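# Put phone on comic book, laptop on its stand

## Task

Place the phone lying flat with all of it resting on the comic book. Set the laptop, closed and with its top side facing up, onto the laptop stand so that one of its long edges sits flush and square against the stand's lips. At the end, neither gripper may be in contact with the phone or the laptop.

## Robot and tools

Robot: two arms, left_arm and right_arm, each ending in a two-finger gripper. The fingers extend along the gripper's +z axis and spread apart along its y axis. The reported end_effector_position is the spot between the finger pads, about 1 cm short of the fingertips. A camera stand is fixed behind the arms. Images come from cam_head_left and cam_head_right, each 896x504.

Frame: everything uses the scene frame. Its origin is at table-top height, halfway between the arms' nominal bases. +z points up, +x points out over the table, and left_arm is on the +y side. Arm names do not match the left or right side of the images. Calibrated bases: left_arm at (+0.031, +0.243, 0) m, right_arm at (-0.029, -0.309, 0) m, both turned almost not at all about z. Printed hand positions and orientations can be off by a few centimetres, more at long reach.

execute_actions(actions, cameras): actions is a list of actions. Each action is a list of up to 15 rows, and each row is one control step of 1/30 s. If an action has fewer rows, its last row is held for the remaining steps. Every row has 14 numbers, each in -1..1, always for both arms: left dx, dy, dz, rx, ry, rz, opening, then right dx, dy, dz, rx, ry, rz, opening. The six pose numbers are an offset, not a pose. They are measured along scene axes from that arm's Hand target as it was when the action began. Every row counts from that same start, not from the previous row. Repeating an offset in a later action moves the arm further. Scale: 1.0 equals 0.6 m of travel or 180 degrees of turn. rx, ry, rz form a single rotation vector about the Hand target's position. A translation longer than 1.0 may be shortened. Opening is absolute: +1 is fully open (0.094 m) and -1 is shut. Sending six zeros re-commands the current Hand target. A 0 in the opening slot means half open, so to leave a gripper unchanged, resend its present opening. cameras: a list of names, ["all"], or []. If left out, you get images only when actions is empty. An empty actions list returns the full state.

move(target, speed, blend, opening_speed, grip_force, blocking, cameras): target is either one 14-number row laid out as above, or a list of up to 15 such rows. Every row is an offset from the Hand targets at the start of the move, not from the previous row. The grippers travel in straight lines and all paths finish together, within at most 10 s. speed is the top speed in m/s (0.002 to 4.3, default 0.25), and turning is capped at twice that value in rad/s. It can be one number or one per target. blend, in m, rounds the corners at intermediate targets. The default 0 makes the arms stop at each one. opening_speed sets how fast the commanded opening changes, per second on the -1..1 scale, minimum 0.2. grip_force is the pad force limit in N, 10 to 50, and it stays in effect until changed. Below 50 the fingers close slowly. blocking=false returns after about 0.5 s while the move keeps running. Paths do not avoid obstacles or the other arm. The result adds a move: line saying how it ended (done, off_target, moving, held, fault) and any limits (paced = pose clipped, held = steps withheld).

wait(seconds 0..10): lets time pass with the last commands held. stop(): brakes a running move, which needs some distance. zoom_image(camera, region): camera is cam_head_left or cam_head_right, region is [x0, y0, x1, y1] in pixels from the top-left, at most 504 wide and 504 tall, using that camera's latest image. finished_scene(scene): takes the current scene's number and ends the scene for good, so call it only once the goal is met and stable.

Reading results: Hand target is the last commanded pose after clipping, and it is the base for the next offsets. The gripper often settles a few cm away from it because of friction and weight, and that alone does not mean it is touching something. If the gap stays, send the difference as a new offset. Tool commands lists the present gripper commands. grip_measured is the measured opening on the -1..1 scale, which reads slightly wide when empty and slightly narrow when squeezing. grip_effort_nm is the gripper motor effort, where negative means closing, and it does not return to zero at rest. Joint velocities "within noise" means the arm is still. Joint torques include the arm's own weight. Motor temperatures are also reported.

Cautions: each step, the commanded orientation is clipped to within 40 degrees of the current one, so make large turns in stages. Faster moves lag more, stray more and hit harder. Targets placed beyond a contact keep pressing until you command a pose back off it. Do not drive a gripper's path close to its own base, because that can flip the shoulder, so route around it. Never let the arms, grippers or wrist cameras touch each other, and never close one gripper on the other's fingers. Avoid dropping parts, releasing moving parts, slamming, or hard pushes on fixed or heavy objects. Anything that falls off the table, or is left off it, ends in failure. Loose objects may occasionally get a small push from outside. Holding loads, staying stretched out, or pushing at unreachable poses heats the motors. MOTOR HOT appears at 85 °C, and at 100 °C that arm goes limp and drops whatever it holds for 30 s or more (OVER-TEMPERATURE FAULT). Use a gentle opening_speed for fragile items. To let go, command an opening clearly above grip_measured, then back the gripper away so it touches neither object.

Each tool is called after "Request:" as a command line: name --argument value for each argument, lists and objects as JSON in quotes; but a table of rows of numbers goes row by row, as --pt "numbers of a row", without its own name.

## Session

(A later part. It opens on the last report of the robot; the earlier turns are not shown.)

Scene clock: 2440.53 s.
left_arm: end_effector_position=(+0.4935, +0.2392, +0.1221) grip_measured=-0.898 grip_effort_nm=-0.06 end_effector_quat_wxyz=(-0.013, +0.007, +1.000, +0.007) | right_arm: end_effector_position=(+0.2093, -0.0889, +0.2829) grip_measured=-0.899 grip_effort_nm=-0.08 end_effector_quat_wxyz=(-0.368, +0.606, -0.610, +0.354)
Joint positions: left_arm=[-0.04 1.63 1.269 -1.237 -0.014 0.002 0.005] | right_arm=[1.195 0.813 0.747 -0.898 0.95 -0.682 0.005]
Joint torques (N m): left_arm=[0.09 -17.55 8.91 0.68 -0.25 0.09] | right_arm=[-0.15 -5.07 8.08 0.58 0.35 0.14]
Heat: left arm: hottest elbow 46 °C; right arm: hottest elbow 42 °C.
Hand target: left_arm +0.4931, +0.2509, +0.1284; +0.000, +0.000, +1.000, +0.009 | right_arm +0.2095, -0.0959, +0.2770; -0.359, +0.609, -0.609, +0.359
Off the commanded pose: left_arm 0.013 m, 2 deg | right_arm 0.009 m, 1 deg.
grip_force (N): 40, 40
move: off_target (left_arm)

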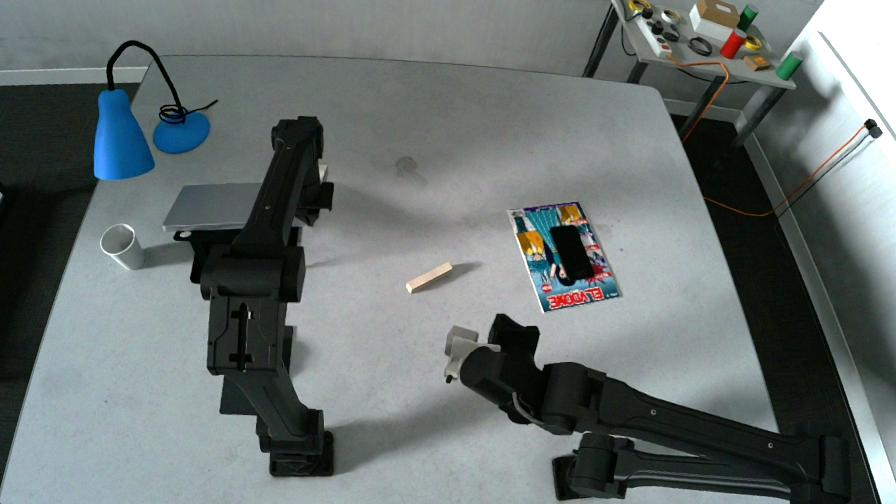

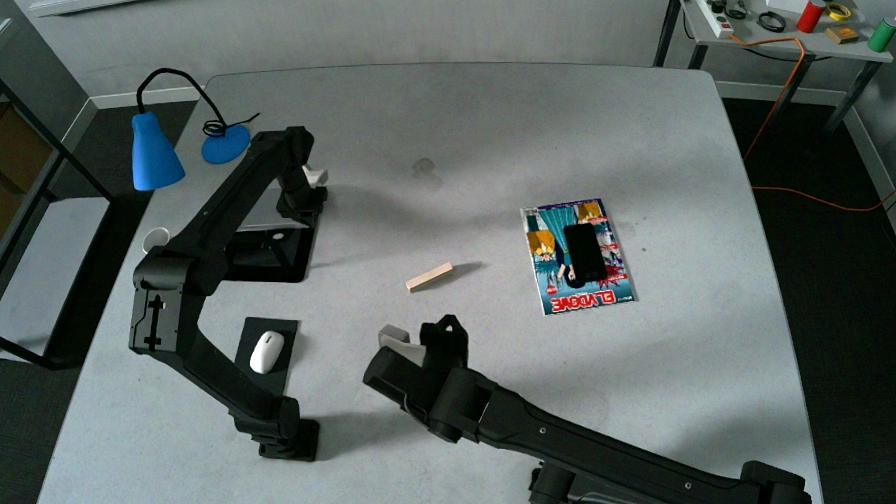

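Request:
move --target '[0, 0.03, 0, 0, 0, 0, -0.9, 0, 0, 0, 0, 0, 0, -0.9]' --speed 0.05 --cameras '["cam_head_left", "cam_head_right"]'

Request:
zoom_image --camera "cam_head_left" --region '[150, 165, 330, 305]'

Request:
zoom_image --camera "cam_head_right" --region '[170, 165, 350, 305]'

Scene clock: 2456.73 s.
left_arm: end_effector_position=(+0.4935, +0.2425, +0.1224) grip_measured=-0.899 grip_effort_nm=-0.04 end_effector_quat_wxyz=(-0.013, +0.020, +1.000, +0.000) | right_arm: end_effector_position=(+0.2093, -0.0889, +0.2829) grip_measured=-0.899 grip_effort_nm=-0.08 end_effector_quat_wxyz=(-0.368, +0.606, -0.610, +0.354)
Joint positions: left_arm=[-0.029 1.629 1.269 -1.237 -0.001 0.04 0.005] | right_arm=[1.195 0.813 0.747 -0.898 0.95 -0.682 0.005]
Joint torques (N m): left_arm=[1.85 -17.44 8.88 0.85 -0.68 0.08] | right_arm=[-0.21 -5.13 8.12 0.59 0.35 0.15]
Heat: left arm: hottest elbow 43 °C; right arm: hottest elbow 42 °C.
Hand target: left_arm +0.4931, +0.2687, +0.1283; +0.000, +0.000, +1.000, +0.009 | right_arm +0.2095, -0.0959, +0.2770; -0.359, +0.609, -0.609, +0.359
Off the commanded pose: left_arm 0.027 m, 3 deg | right_arm 0.009 m, 1 deg.
grip_force (N): 40, 40
move: off_target (left_arm)

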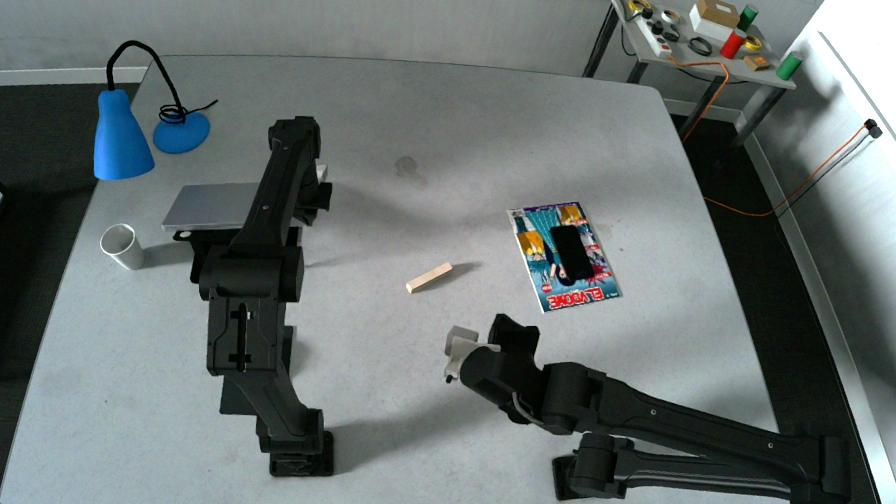

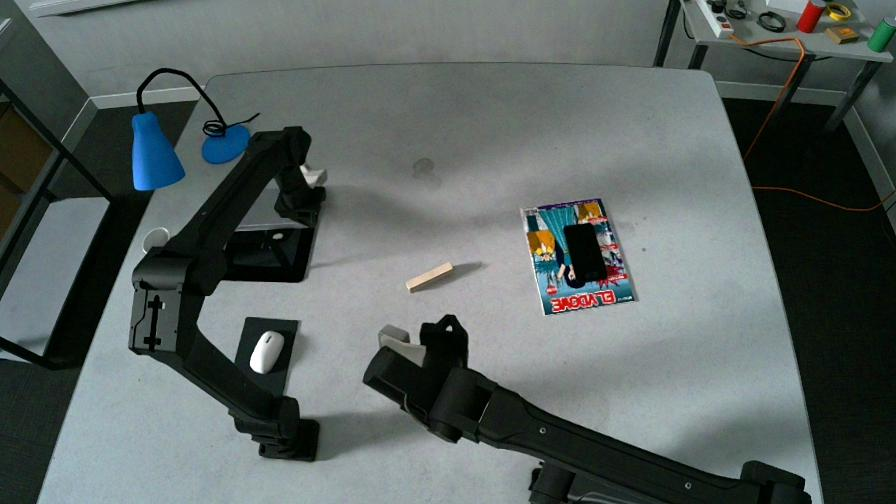

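Scaled by 2.800.

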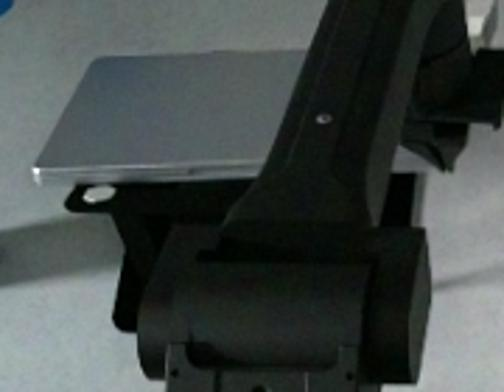

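Scaled by 2.800.

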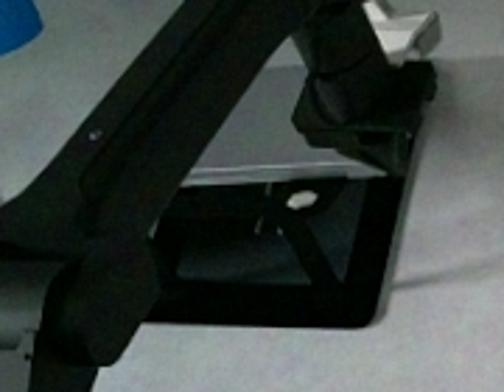

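Request:
move --target '[0, 0.025, 0, 0, 0, 0, -0.9, 0, 0, 0, 0, 0, 0, -0.9]' --speed 0.05 --cameras '[]'

Scene clock: 2461.60 s.
left_arm: end_effector_position=(+0.4935, +0.2442, +0.1228) grip_measured=-0.899 grip_effort_nm=-0.01 end_effector_quat_wxyz=(-0.012, +0.032, +0.999, -0.007) | right_arm: end_effector_position=(+0.2093, -0.0889, +0.2829) grip_measured=-0.899 grip_effort_nm=-0.08 end_effector_quat_wxyz=(-0.368, +0.606, -0.610, +0.354)
Joint positions: left_arm=[-0.02 1.628 1.269 -1.237 0.012 0.072 0.005] | right_arm=[1.195 0.813 0.747 -0.898 0.95 -0.682 0.005]
Joint torques (N m): left_arm=[4.19 -17.2 8.92 0.62 -1.23 0.02] | right_arm=[-0.21 -5.19 8.1 0.61 0.36 0.14]
Heat: left arm: hottest elbow 43 °C; right arm: hottest elbow 42 °C.
Hand target: left_arm +0.4931, +0.2838, +0.1282; +0.000, +0.000, +1.000, +0.009 | right_arm +0.2095, -0.0959, +0.2770; -0.359, +0.609, -0.609, +0.359
Off the commanded pose: left_arm 0.040 m, 4 deg | right_arm 0.009 m, 1 deg.
grip_force (N): 40, 40
move: off_target (left_arm)
No camera images: "cameras" was empty.

Request:
wait --seconds 0.1 --cameras '["cam_head_left", "cam_head_right"]'

Request:
zoom_image --camera "cam_head_left" --region '[150, 165, 330, 305]'

Request:
zoom_image --camera "cam_head_right" --region '[230, 165, 330, 243]'

Scene clock: 2468.87 s.
left_arm: end_effector_position=(+0.4935, +0.2442, +0.1228) grip_measured=-0.899 grip_effort_nm=-0.01 end_effector_quat_wxyz=(-0.012, +0.032, +0.999, -0.007) | right_arm: end_effector_position=(+0.2093, -0.0889, +0.2829) grip_measured=-0.899 grip_effort_nm=-0.08 end_effector_quat_wxyz=(-0.368, +0.606, -0.610, +0.354)
Joint positions: left_arm=[-0.02 1.628 1.269 -1.237 0.012 0.072 0.005] | right_arm=[1.195 0.813 0.747 -0.898 0.95 -0.682 0.005]
Joint torques (N m): left_arm=[4.19 -16.97 8.72 0.66 -1.23 0.01] | right_arm=[-0.15 -5.19 8.13 0.58 0.35 0.15]
Motor temperatures (°C): left_arm=[22 28 42 24 28 23 27] | right_arm=[26 37 42 25 25 23 25]
Heat: left arm: hottest elbow 42 °C; right arm: hottest elbow 42 °C.
Hand target: left_arm +0.4931, +0.2838, +0.1282; +0.000, +0.000, +1.000, +0.009 | right_arm +0.2095, -0.0959, +0.2770; -0.359, +0.609, -0.609, +0.359
Tool commands: left_gripper/opening=-0.9 right_gripper/opening=-0.9
Off the commanded pose: left_arm 0.040 m, 4 deg | right_arm 0.009 m, 1 deg.
grip_force (N): 40, 40
wait: 0.10 s; at rest from the start

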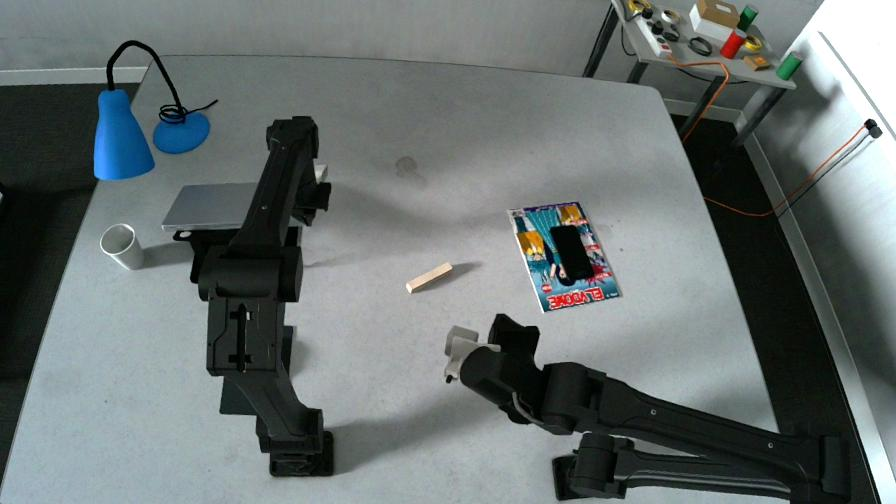

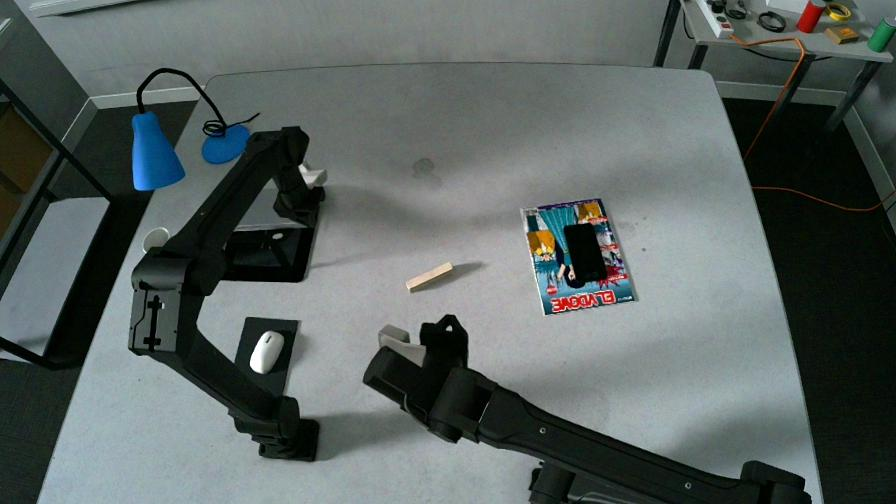

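Scaled by 2.800.

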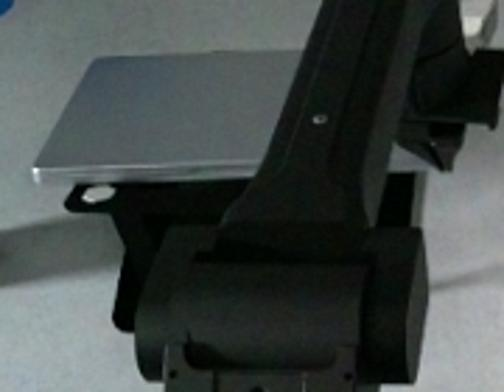

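Scaled by 5.040.

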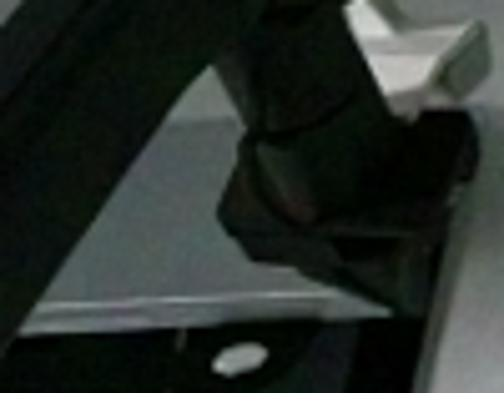

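Request:
zoom_image --camera "cam_head_left" --region '[270, 165, 370, 243]'

Request:
zoom_image --camera "cam_head_right" --region '[280, 180, 340, 240]'

Scaled by 5.040.

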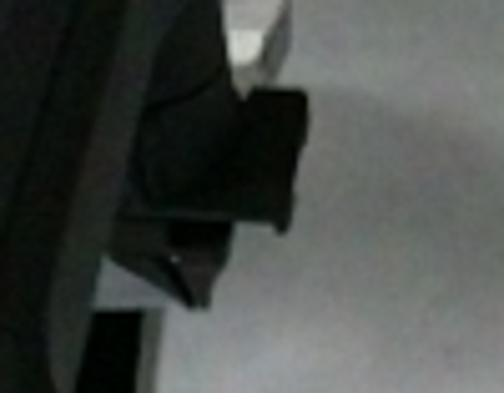

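Scaled by 8.400.

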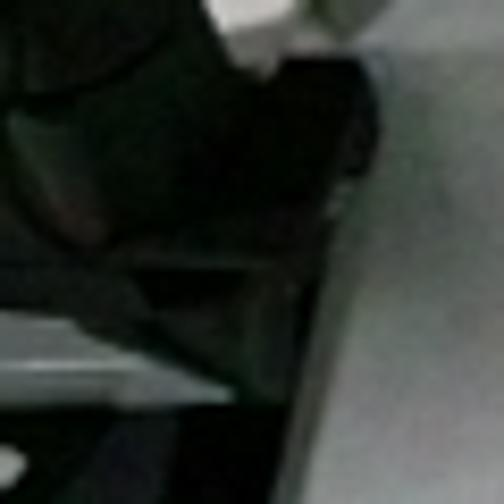

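Request:
move --target '[0, -0.2, 0, 0, 0, 0, -0.9, 0, 0, 0, 0, 0, 0, -0.9]' --speed 0.15 --cameras '["cam_head_left", "cam_head_right"]'

Request:
zoom_image --camera "cam_head_left" --region '[150, 165, 330, 305]'

Request:
zoom_image --camera "cam_head_right" --region '[170, 165, 350, 305]'

Scene clock: 2530.23 s.
left_arm: end_effector_position=(+0.4868, +0.1672, +0.1228) grip_measured=-0.899 grip_effort_nm=-0.01 end_effector_quat_wxyz=(-0.011, +0.001, +1.000, +0.009) | right_arm: end_effector_position=(+0.2093, -0.0889, +0.2829) grip_measured=-0.899 grip_effort_nm=-0.08 end_effector_quat_wxyz=(-0.368, +0.606, -0.610, +0.354)
Joint positions: left_arm=[-0.197 1.627 1.268 -1.236 -0.014 -0.166 0.005] | right_arm=[1.195 0.813 0.747 -0.898 0.95 -0.682 0.005]
Joint torques (N m): left_arm=[-1.67 -16.38 11.06 0.39 -0.12 -0.09] | right_arm=[-0.15 -5.07 8.12 0.59 0.36 0.14]
Heat: left arm: hottest elbow 40 °C; right arm: hottest elbow 42 °C.
Hand target: left_arm +0.4931, +0.1638, +0.1283; +0.000, +0.000, +1.000, +0.009 | right_arm +0.2095, -0.0959, +0.2770; -0.359, +0.609, -0.609, +0.359
Off the commanded pose: left_arm 0.009 m, 1 deg | right_arm 0.009 m, 1 deg.
grip_force (N): 40, 40
move: done

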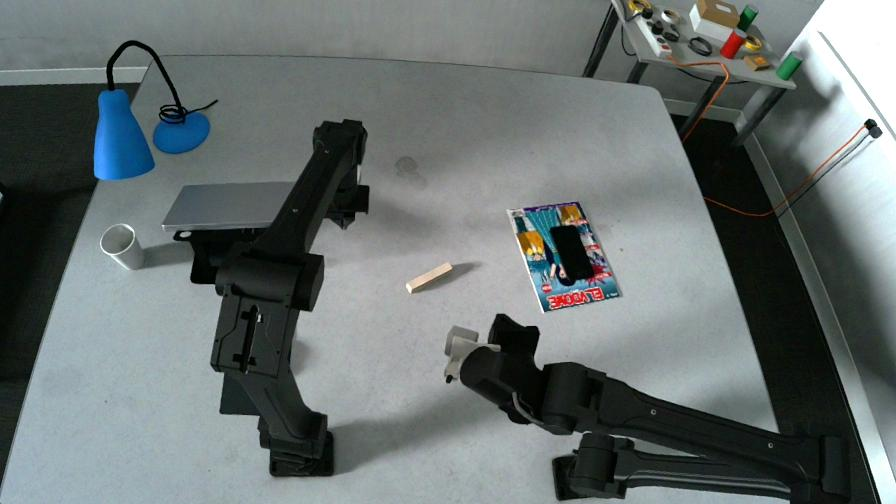

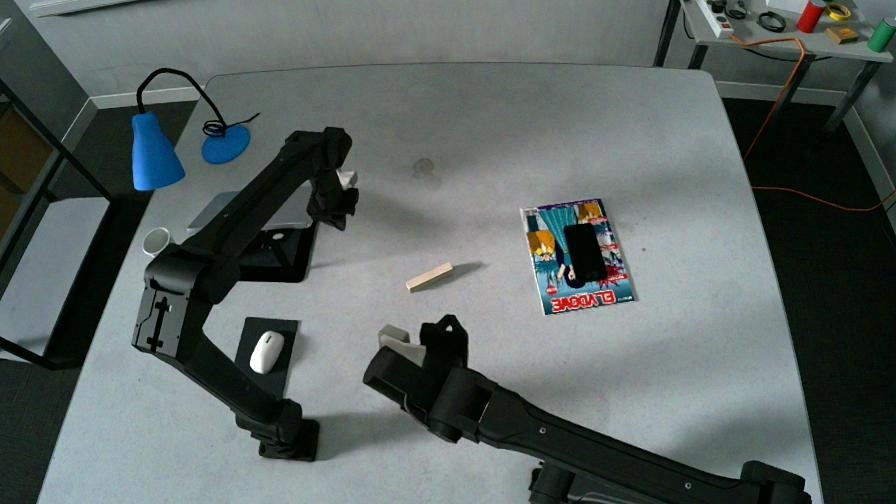

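Scaled by 2.800.

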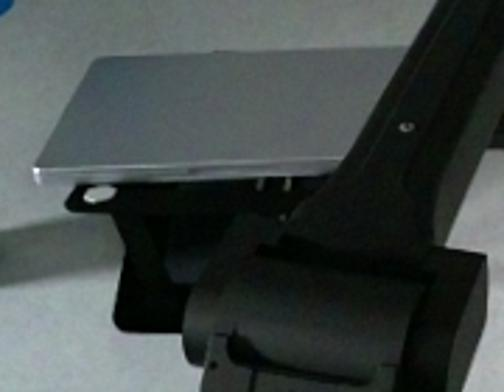

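Scaled by 2.800.

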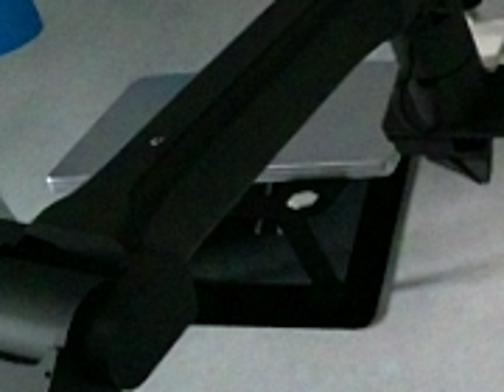

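Request:
move --target '[-0.15, -0.25, 0.12, 0, 0, 0, -0.9, 0, 0, 0, 0, 0, 0, -0.9]' --speed 0.25 --cameras '["cam_head_left", "cam_head_right"]'

Request:
zoom_image --camera "cam_head_left" --region '[150, 165, 330, 305]'

Request:
zoom_image --camera "cam_head_right" --region '[170, 165, 350, 305]'

Scene clock: 2536.20 s.
left_arm: end_effector_position=(+0.3897, +0.0247, +0.1720) grip_measured=-0.899 grip_effort_nm=-0.01 end_effector_quat_wxyz=(-0.029, +0.001, +0.999, +0.024) | right_arm: end_effector_position=(+0.2093, -0.0889, +0.2829) grip_measured=-0.899 grip_effort_nm=-0.08 end_effector_quat_wxyz=(-0.368, +0.606, -0.610, +0.354)
Joint positions: left_arm=[-0.578 1.514 1.268 -1.399 -0.011 -0.547 0.005] | right_arm=[1.195 0.813 0.747 -0.898 0.95 -0.682 0.005]
Joint torques (N m): left_arm=[-1.73 -16.21 15.3 -0.31 -0.2 -0.07] | right_arm=[-0.15 -5.13 8.1 0.59 0.35 0.14]
Heat: left arm: hottest elbow 41 °C; right arm: hottest elbow 42 °C.
Hand target: left_arm +0.4030, +0.0138, +0.2003; +0.000, +0.000, +1.000, +0.009 | right_arm +0.2095, -0.0959, +0.2770; -0.359, +0.609, -0.609, +0.359
Off the commanded pose: left_arm 0.033 m, 4 deg | right_arm 0.009 m, 1 deg.
grip_force (N): 40, 40
move: off_target (left_arm)

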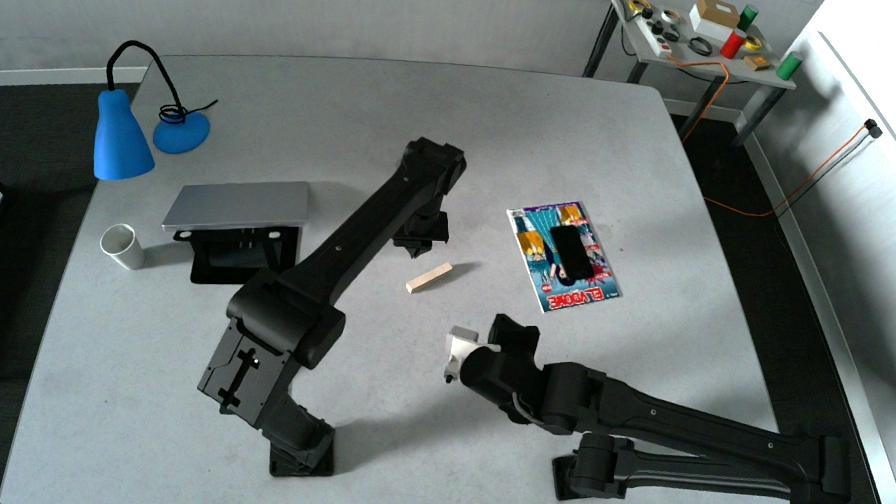

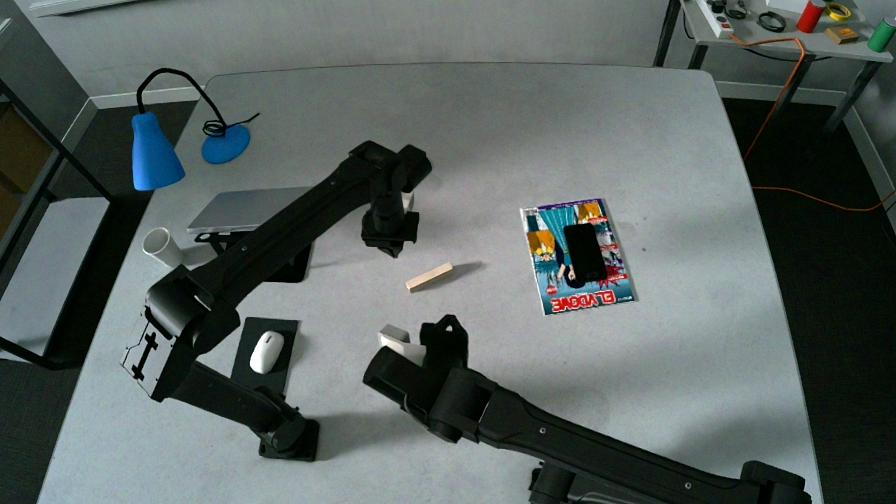

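Scaled by 2.800.

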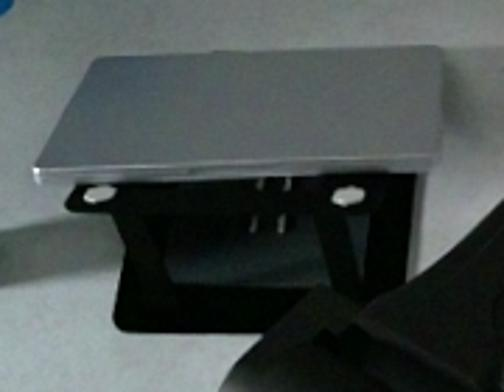

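Scaled by 2.800.

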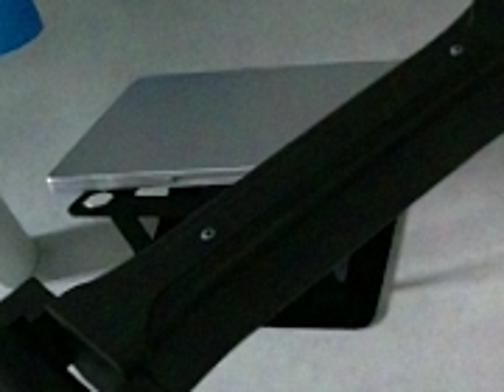

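Request:
zoom_image --camera "cam_head_left" --region '[155, 175, 235, 245]'

Request:
zoom_image --camera "cam_head_left" --region '[235, 175, 315, 245]'

Scaled by 6.300.

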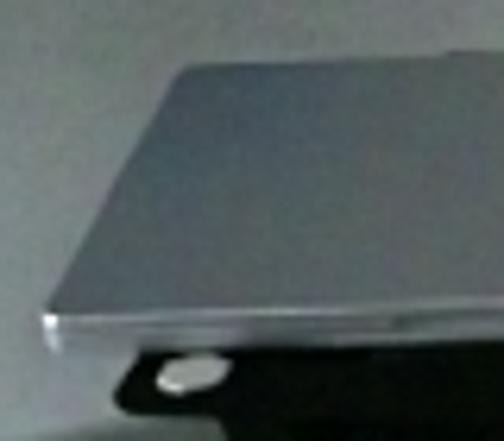

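Scaled by 6.300.

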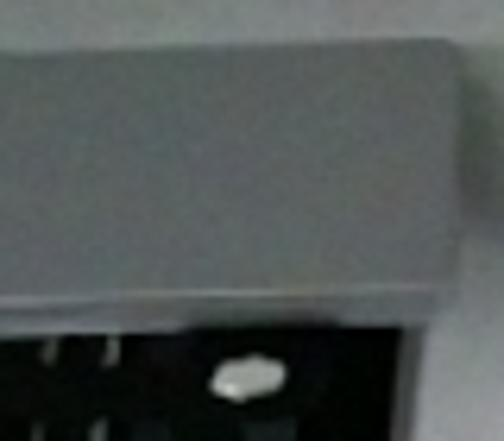

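Request:
zoom_image --camera "cam_head_left" --region '[175, 170, 245, 205]'

Request:
zoom_image --camera "cam_head_left" --region '[245, 170, 315, 205]'

Scaled by 7.200.

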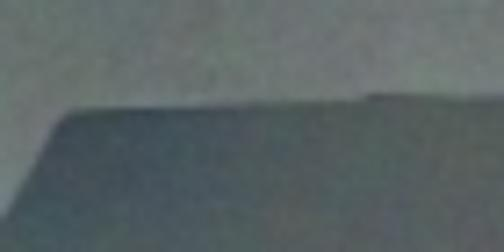

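Scaled by 7.200.

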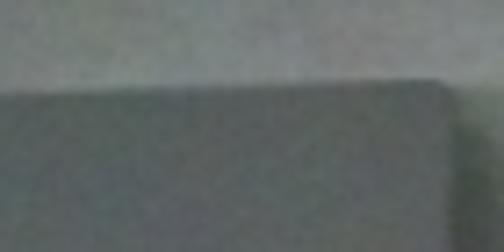

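Request:
move --pt "0.1317 0.3103 -0.12 0 0 0 -0.9 0 0 0 0 0 0 -0.9" --pt "0.1317 0.4583 -0.12 0 0 0 -0.9 0 0 0 0 0 0 -0.9" --speed '[0.2, 0.06]' --cameras '[]'

Scene clock: 2576.27 s.
left_arm: end_effector_position=(+0.4799, +0.2765, +0.1314) grip_measured=-0.899 grip_effort_nm=-0.01 end_effector_quat_wxyz=(-0.005, +0.007, +1.000, +0.006) | right_arm: end_effector_position=(+0.2093, -0.0889, +0.2829) grip_measured=-0.899 grip_effort_nm=-0.08 end_effector_quat_wxyz=(-0.368, +0.606, -0.610, +0.354)
Joint positions: left_arm=[0.042 1.58 1.235 -1.234 -0.013 0.086 0.005] | right_arm=[1.195 0.813 0.747 -0.898 0.95 -0.682 0.005]
Joint torques (N m): left_arm=[1.03 -14.45 9.35 0.83 -0.24 0.13] | right_arm=[-0.21 -5.19 8.1 0.59 0.36 0.14]
Heat: left arm: hottest elbow 45 °C; right arm: hottest elbow 42 °C.
Hand target: left_arm +0.4820, +0.2888, +0.1282; +0.000, +0.000, +1.000, +0.009 | right_arm +0.2095, -0.0959, +0.2770; -0.359, +0.609, -0.609, +0.359
Off the commanded pose: left_arm 0.013 m, 1 deg | right_arm 0.009 m, 1 deg.
grip_force (N): 40, 40
move: off_target (left_arm)
No camera images: "cameras" was empty.

Request:
wait --seconds 0.1 --cameras '["cam_head_left", "cam_head_right"]'

Request:
zoom_image --camera "cam_head_left" --region '[150, 165, 330, 305]'

Request:
zoom_image --camera "cam_head_right" --region '[170, 165, 350, 305]'

Scene clock: 2579.33 s.
left_arm: end_effector_position=(+0.4799, +0.2765, +0.1314) grip_measured=-0.899 grip_effort_nm=-0.01 end_effector_quat_wxyz=(-0.005, +0.008, +1.000, +0.006) | right_arm: end_effector_position=(+0.2093, -0.0889, +0.2829) grip_measured=-0.899 grip_effort_nm=-0.08 end_effector_quat_wxyz=(-0.368, +0.606, -0.610, +0.354)
Joint positions: left_arm=[0.042 1.58 1.235 -1.234 -0.013 0.087 0.005] | right_arm=[1.195 0.813 0.747 -0.898 0.95 -0.682 0.005]
Joint torques (N m): left_arm=[-0.03 -14.21 9.28 0.84 -0.24 0.14] | right_arm=[-0.21 -5.13 8.09 0.58 0.35 0.15]
Heat: left arm: hottest elbow 45 °C; right arm: hottest elbow 42 °C.
Hand target: left_arm +0.4820, +0.2888, +0.1282; +0.000, +0.000, +1.000, +0.009 | right_arm +0.2095, -0.0959, +0.2770; -0.359, +0.609, -0.609, +0.359
Tool commands: left_gripper/opening=-0.9 right_gripper/opening=-0.9
Off the commanded pose: left_arm 0.013 m, 1 deg | right_arm 0.009 m, 1 deg.
grip_force (N): 40, 40
wait: 0.10 s; at rest from the start

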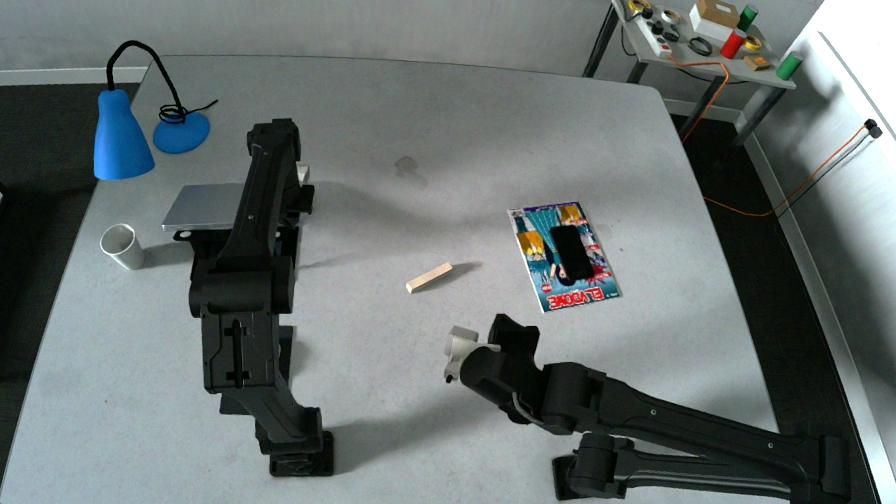

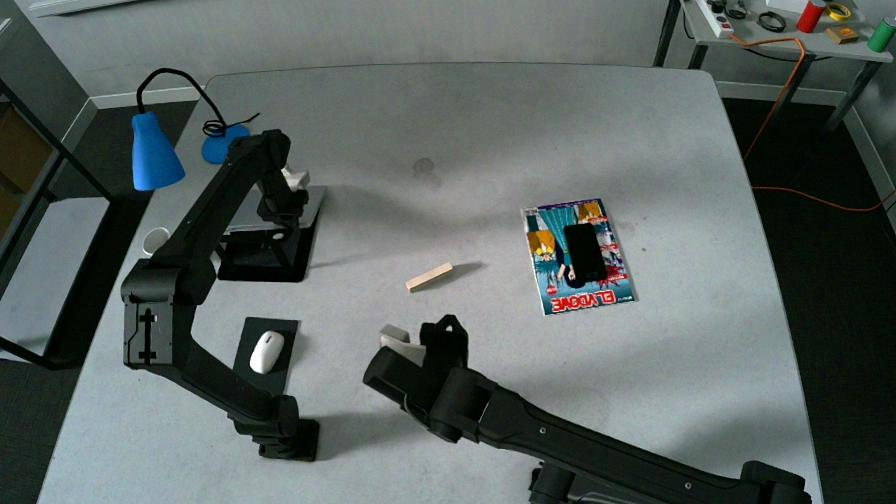

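Scaled by 2.800.

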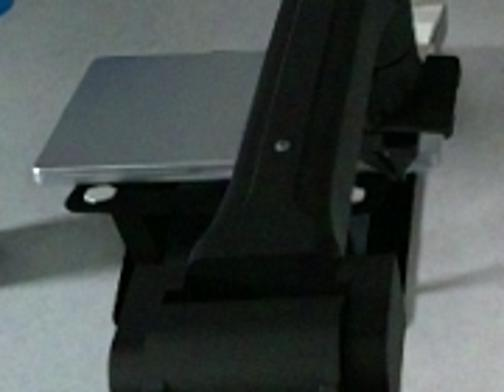

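Scaled by 2.800.

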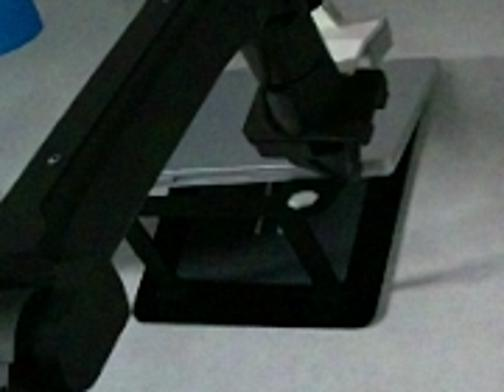

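Request:
move --pt "0 -0.148 0 0 0 0 -0.9 0 0 0 0 0 0 -0.9" --pt "0.0583 -0.148 0 0 0 0 -0.9 0 0 0 0 0 0 -0.9" --pt "0.0583 -0.0083 0 0 0 0 -0.9 0 0 0 0 0 0 -0.9" --speed '[0.15, 0.15, 0.06]' --cameras '[]'

Scene clock: 2589.60 s.
left_arm: end_effector_position=(+0.4947, +0.2420, +0.1067) grip_measured=-0.899 grip_effort_nm=0.00 end_effector_quat_wxyz=(-0.028, +0.034, +0.999, -0.006) | right_arm: end_effector_position=(+0.2093, -0.0889, +0.2829) grip_measured=-0.899 grip_effort_nm=-0.08 end_effector_quat_wxyz=(-0.368, +0.606, -0.610, +0.354)
Joint positions: left_arm=[-0.026 1.666 1.271 -1.233 0.01 0.072 0.005] | right_arm=[1.195 0.813 0.747 -0.898 0.95 -0.682 0.005]
Joint torques (N m): left_arm=[4.66 -16.09 14.64 0.17 -1.17 0.01] | right_arm=[-0.26 -5.07 8.08 0.58 0.35 0.15]
Heat: left arm: hottest elbow 44 °C; right arm: hottest elbow 42 °C.
Hand target: left_arm +0.5168, +0.2839, +0.1281; -0.001, +0.000, +1.000, +0.009 | right_arm +0.2095, -0.0959, +0.2770; -0.359, +0.609, -0.609, +0.359
Off the commanded pose: left_arm 0.052 m, 5 deg | right_arm 0.009 m, 1 deg.
grip_force (N): 40, 40
move: off_target (left_arm)
No camera images: "cameras" was empty.

Request:
move --target '[0, 0.0333, 0, 0, 0, 0, -0.9, 0, 0, 0, 0, 0, 0, -0.9]' --speed 0.06 --cameras '[]'

Scene clock: 2593.17 s.
left_arm: end_effector_position=(+0.4938, +0.2690, +0.1067) grip_measured=-0.900 grip_effort_nm=0.00 end_effector_quat_wxyz=(-0.028, +0.026, +0.999, -0.007) | right_arm: end_effector_position=(+0.2093, -0.0889, +0.2829) grip_measured=-0.899 grip_effort_nm=-0.08 end_effector_quat_wxyz=(-0.368, +0.606, -0.610, +0.354)
Joint positions: left_arm=[0.032 1.666 1.271 -1.233 0.009 0.113 0.005] | right_arm=[1.195 0.813 0.747 -0.898 0.95 -0.682 0.005]
Joint torques (N m): left_arm=[3.14 -15.97 15.39 -0.16 -1.12 0.02] | right_arm=[-0.09 -5.13 8.09 0.59 0.35 0.15]
Heat: left arm: hottest elbow 44 °C; right arm: hottest elbow 42 °C.
Hand target: left_arm +0.5169, +0.3037, +0.1281; +0.000, +0.000, +1.000, +0.009 | right_arm +0.2095, -0.0959, +0.2770; -0.359, +0.609, -0.609, +0.359
Off the commanded pose: left_arm 0.047 m, 5 deg | right_arm 0.009 m, 1 deg.
grip_force (N): 40, 40
move: off_target (left_arm)
No camera images: "cameras" was empty.

Request:
wait --seconds 0.1 --cameras '["cam_head_left", "cam_head_right"]'

Request:
zoom_image --camera "cam_head_left" --region '[150, 165, 330, 305]'

Request:
zoom_image --camera "cam_head_right" --region '[170, 165, 350, 305]'

Scene clock: 2595.73 s.
left_arm: end_effector_position=(+0.4938, +0.2690, +0.1067) grip_measured=-0.900 grip_effort_nm=0.00 end_effector_quat_wxyz=(-0.028, +0.026, +0.999, -0.007) | right_arm: end_effector_position=(+0.2093, -0.0889, +0.2829) grip_measured=-0.899 grip_effort_nm=-0.08 end_effector_quat_wxyz=(-0.368, +0.606, -0.610, +0.354)
Joint positions: left_arm=[0.032 1.666 1.271 -1.233 0.009 0.114 0.005] | right_arm=[1.195 0.813 0.747 -0.898 0.95 -0.682 0.005]
Joint torques (N m): left_arm=[3.72 -16.15 15.72 0.2 -1.09 0.06] | right_arm=[-0.15 -5.13 8.09 0.57 0.35 0.14]
Heat: left arm: hottest elbow 44 °C; right arm: hottest elbow 42 °C.
Hand target: left_arm +0.5169, +0.3037, +0.1281; +0.000, +0.000, +1.000, +0.009 | right_arm +0.2095, -0.0959, +0.2770; -0.359, +0.609, -0.609, +0.359
Tool commands: left_gripper/opening=-0.9 right_gripper/opening=-0.9
Off the commanded pose: left_arm 0.047 m, 5 deg | right_arm 0.009 m, 1 deg.
grip_force (N): 40, 40
wait: 0.10 s; at rest from the start

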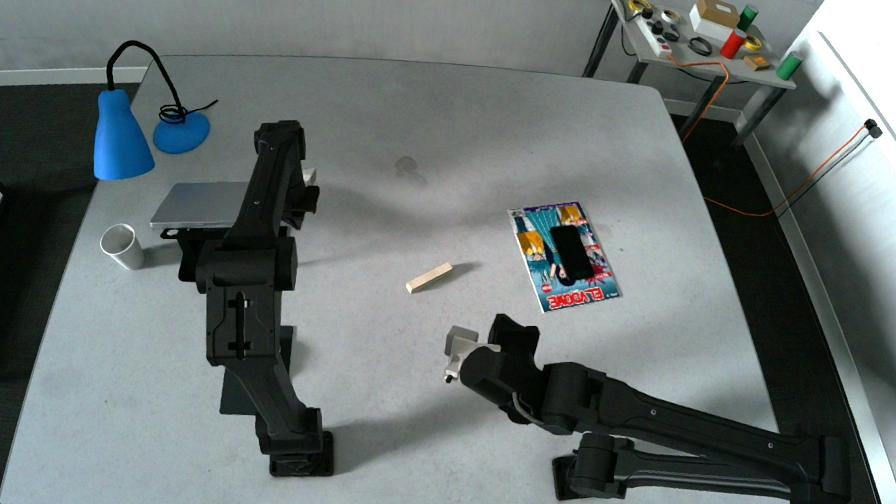

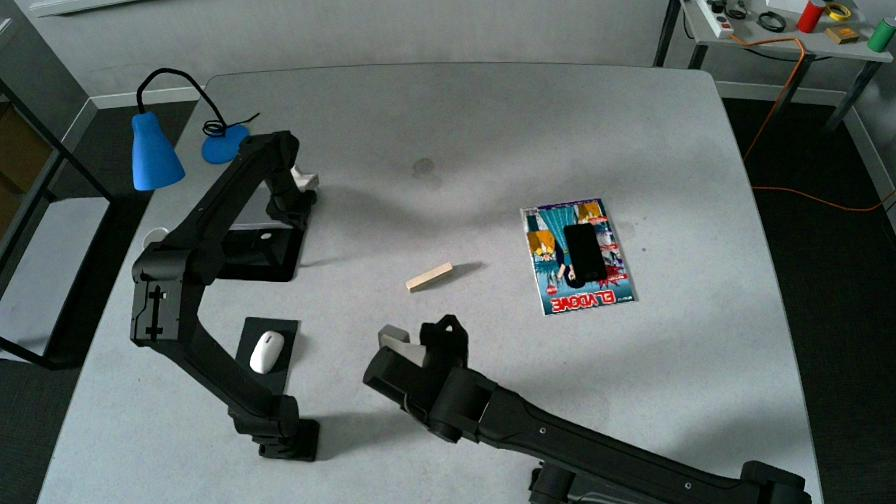

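Scaled by 2.800.

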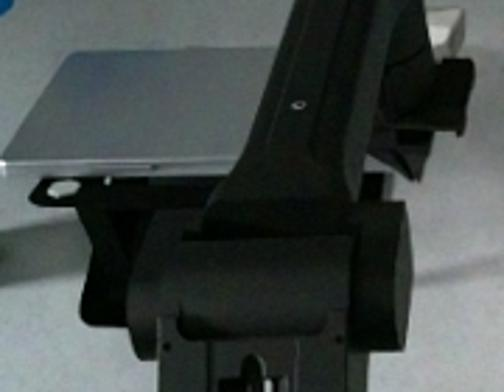

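Scaled by 2.800.

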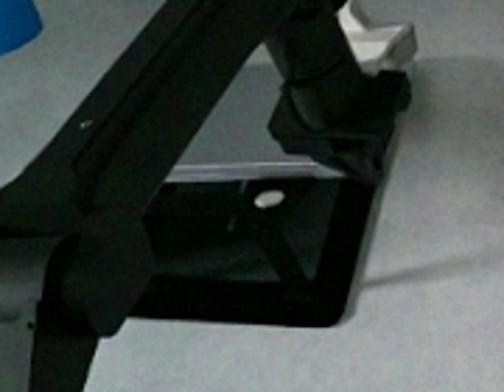

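Request:
move --pt "0 -0.24 0 0 0 0 -0.9 0 0 0 0 0 0 -0.9" --pt "-0.2615 -0.24 0.22 0 0 0 -0.9 0 0 0 0 0 0 -0.9" --pt "-0.3615 0.06 0.253 0.2596 -0.2596 -0.4496 -0.9 0 0 0 0 0 0 -0.9" --speed '[0.15, 0.3, 0.4]' --blend '[0.02, 0.04, 0]' --cameras '["cam_head_left", "cam_head_right"]'

Request:
zoom_image --camera "cam_head_left" --region '[135, 165, 315, 305]'

Request:
zoom_image --camera "cam_head_right" --region '[170, 165, 350, 305]'

Scene clock: 2656.73 s.
left_arm: end_effector_position=(+0.2993, +0.3346, +0.2803) grip_measured=-0.899 grip_effort_nm=0.00 end_effector_quat_wxyz=(+0.362, +0.610, +0.608, +0.356) | right_arm: end_effector_position=(+0.2093, -0.0889, +0.2829) grip_measured=-0.899 grip_effort_nm=-0.08 end_effector_quat_wxyz=(-0.368, +0.606, -0.610, +0.354)
Joint positions: left_arm=[0.65 0.45 0.585 -0.756 0.59 1.944 0.005] | right_arm=[1.195 0.813 0.747 -0.898 0.95 -0.682 0.005]
Joint torques (N m): left_arm=[-0.38 0.73 11.78 1.54 0.34 0.05] | right_arm=[-0.15 -5.13 8.1 0.59 0.36 0.14]
Heat: left arm: hottest elbow 44 °C; right arm: hottest elbow 42 °C.
Hand target: left_arm +0.3000, +0.3398, +0.2799; +0.359, +0.609, +0.609, +0.359 | right_arm +0.2095, -0.0959, +0.2770; -0.359, +0.609, -0.609, +0.359
Off the commanded pose: left_arm 0.005 m, 1 deg | right_arm 0.009 m, 1 deg.
grip_force (N): 40, 40
move: done

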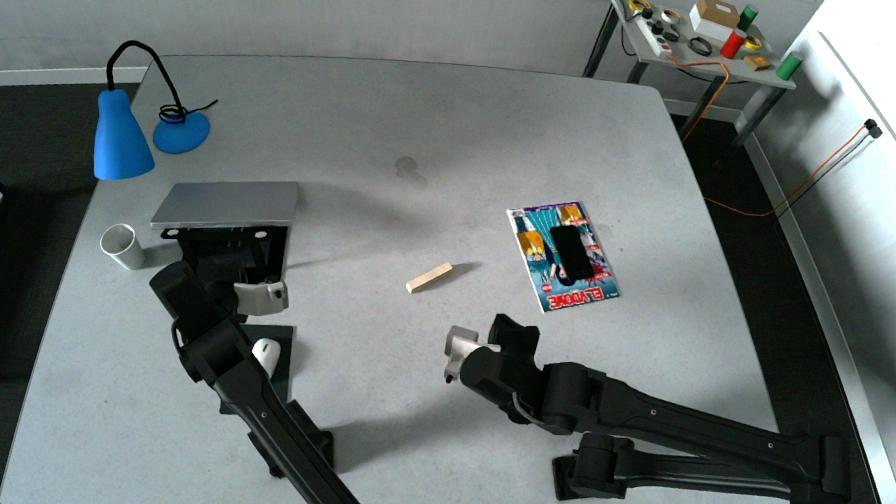

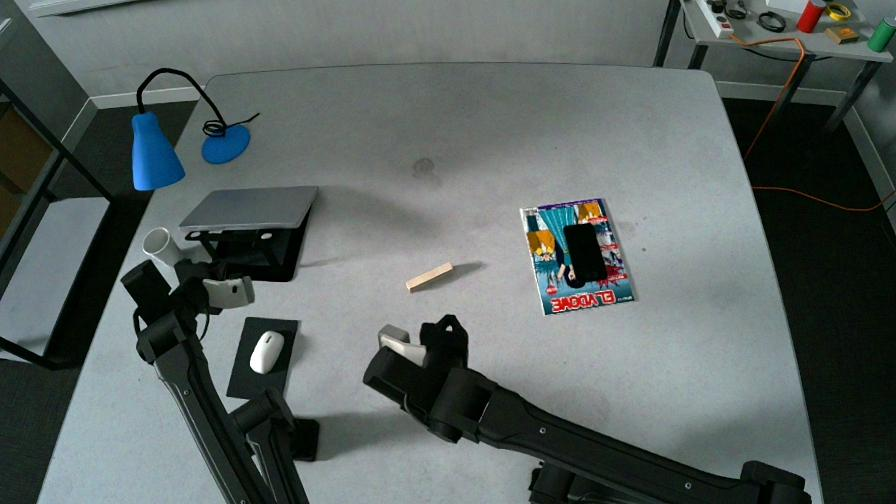

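Scaled by 2.800.

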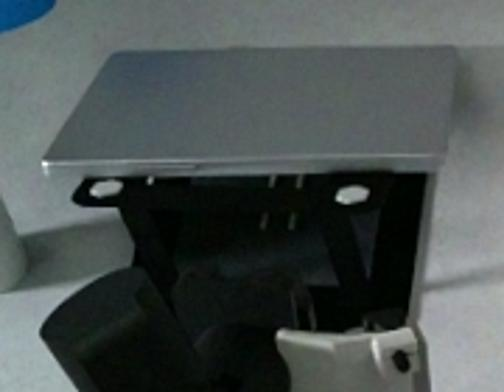

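Scaled by 2.800.

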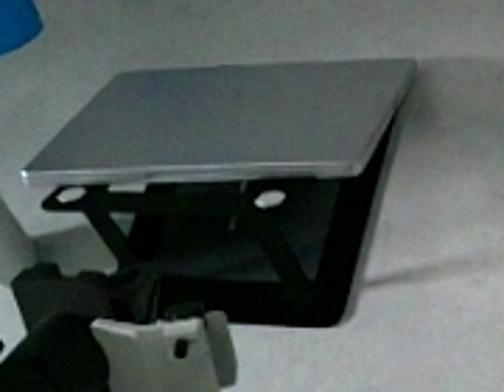

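Request:
zoom_image --camera "cam_head_left" --region '[140, 175, 220, 245]'

Request:
zoom_image --camera "cam_head_left" --region '[230, 175, 310, 245]'

Scaled by 6.300.

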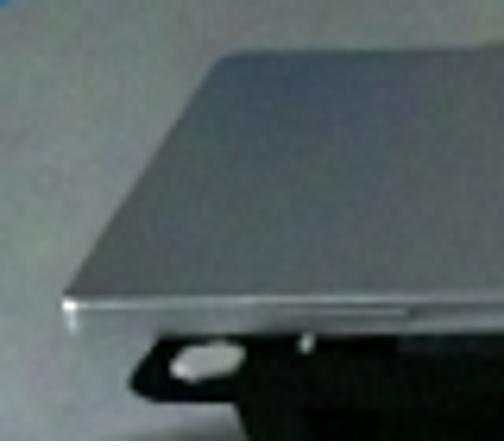

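Scaled by 6.300.

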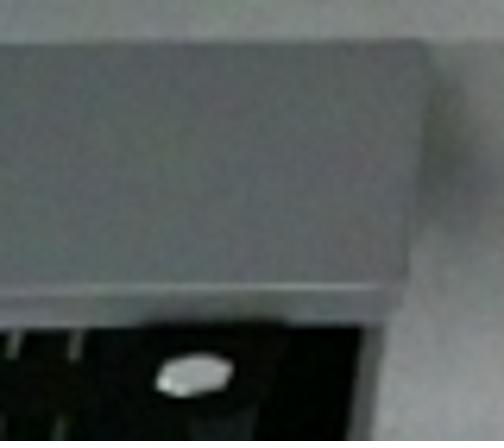

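Request:
move --target '[0.0333, 0.25, -0.05, -0.437, 0, 0.242, -0.9, 0, 0, 0, 0, 0, 0, -0.9]' --speed 0.4 --cameras '[]'

Scene clock: 2710.60 s.
left_arm: end_effector_position=(+0.3099, +0.4666, +0.2156) grip_measured=-0.899 grip_effort_nm=0.00 end_effector_quat_wxyz=(+0.490, -0.010, +0.871, -0.032) | right_arm: end_effector_position=(+0.2093, -0.0889, +0.2829) grip_measured=-0.899 grip_effort_nm=-0.08 end_effector_quat_wxyz=(-0.368, +0.606, -0.610, +0.354)
Joint positions: left_arm=[1.031 0.952 0.652 -0.64 0.875 0.733 0.005] | right_arm=[1.195 0.813 0.747 -0.898 0.95 -0.682 0.005]
Joint torques (N m): left_arm=[-0.79 -5.36 17.51 1.96 0.31 -0.03] | right_arm=[-0.21 -5.19 8.12 0.59 0.35 0.15]
Heat: left arm: hottest elbow 45 °C; right arm: hottest elbow 42 °C.
Hand target: left_arm +0.3200, +0.4897, +0.2501; +0.507, +0.001, +0.862, +0.001 | right_arm +0.2095, -0.0959, +0.2770; -0.359, +0.609, -0.609, +0.359
Off the commanded pose: left_arm 0.043 m, 5 deg | right_arm 0.009 m, 1 deg.
grip_force (N): 40, 40
move: off_target (left_arm)
No camera images: "cameras" was empty.


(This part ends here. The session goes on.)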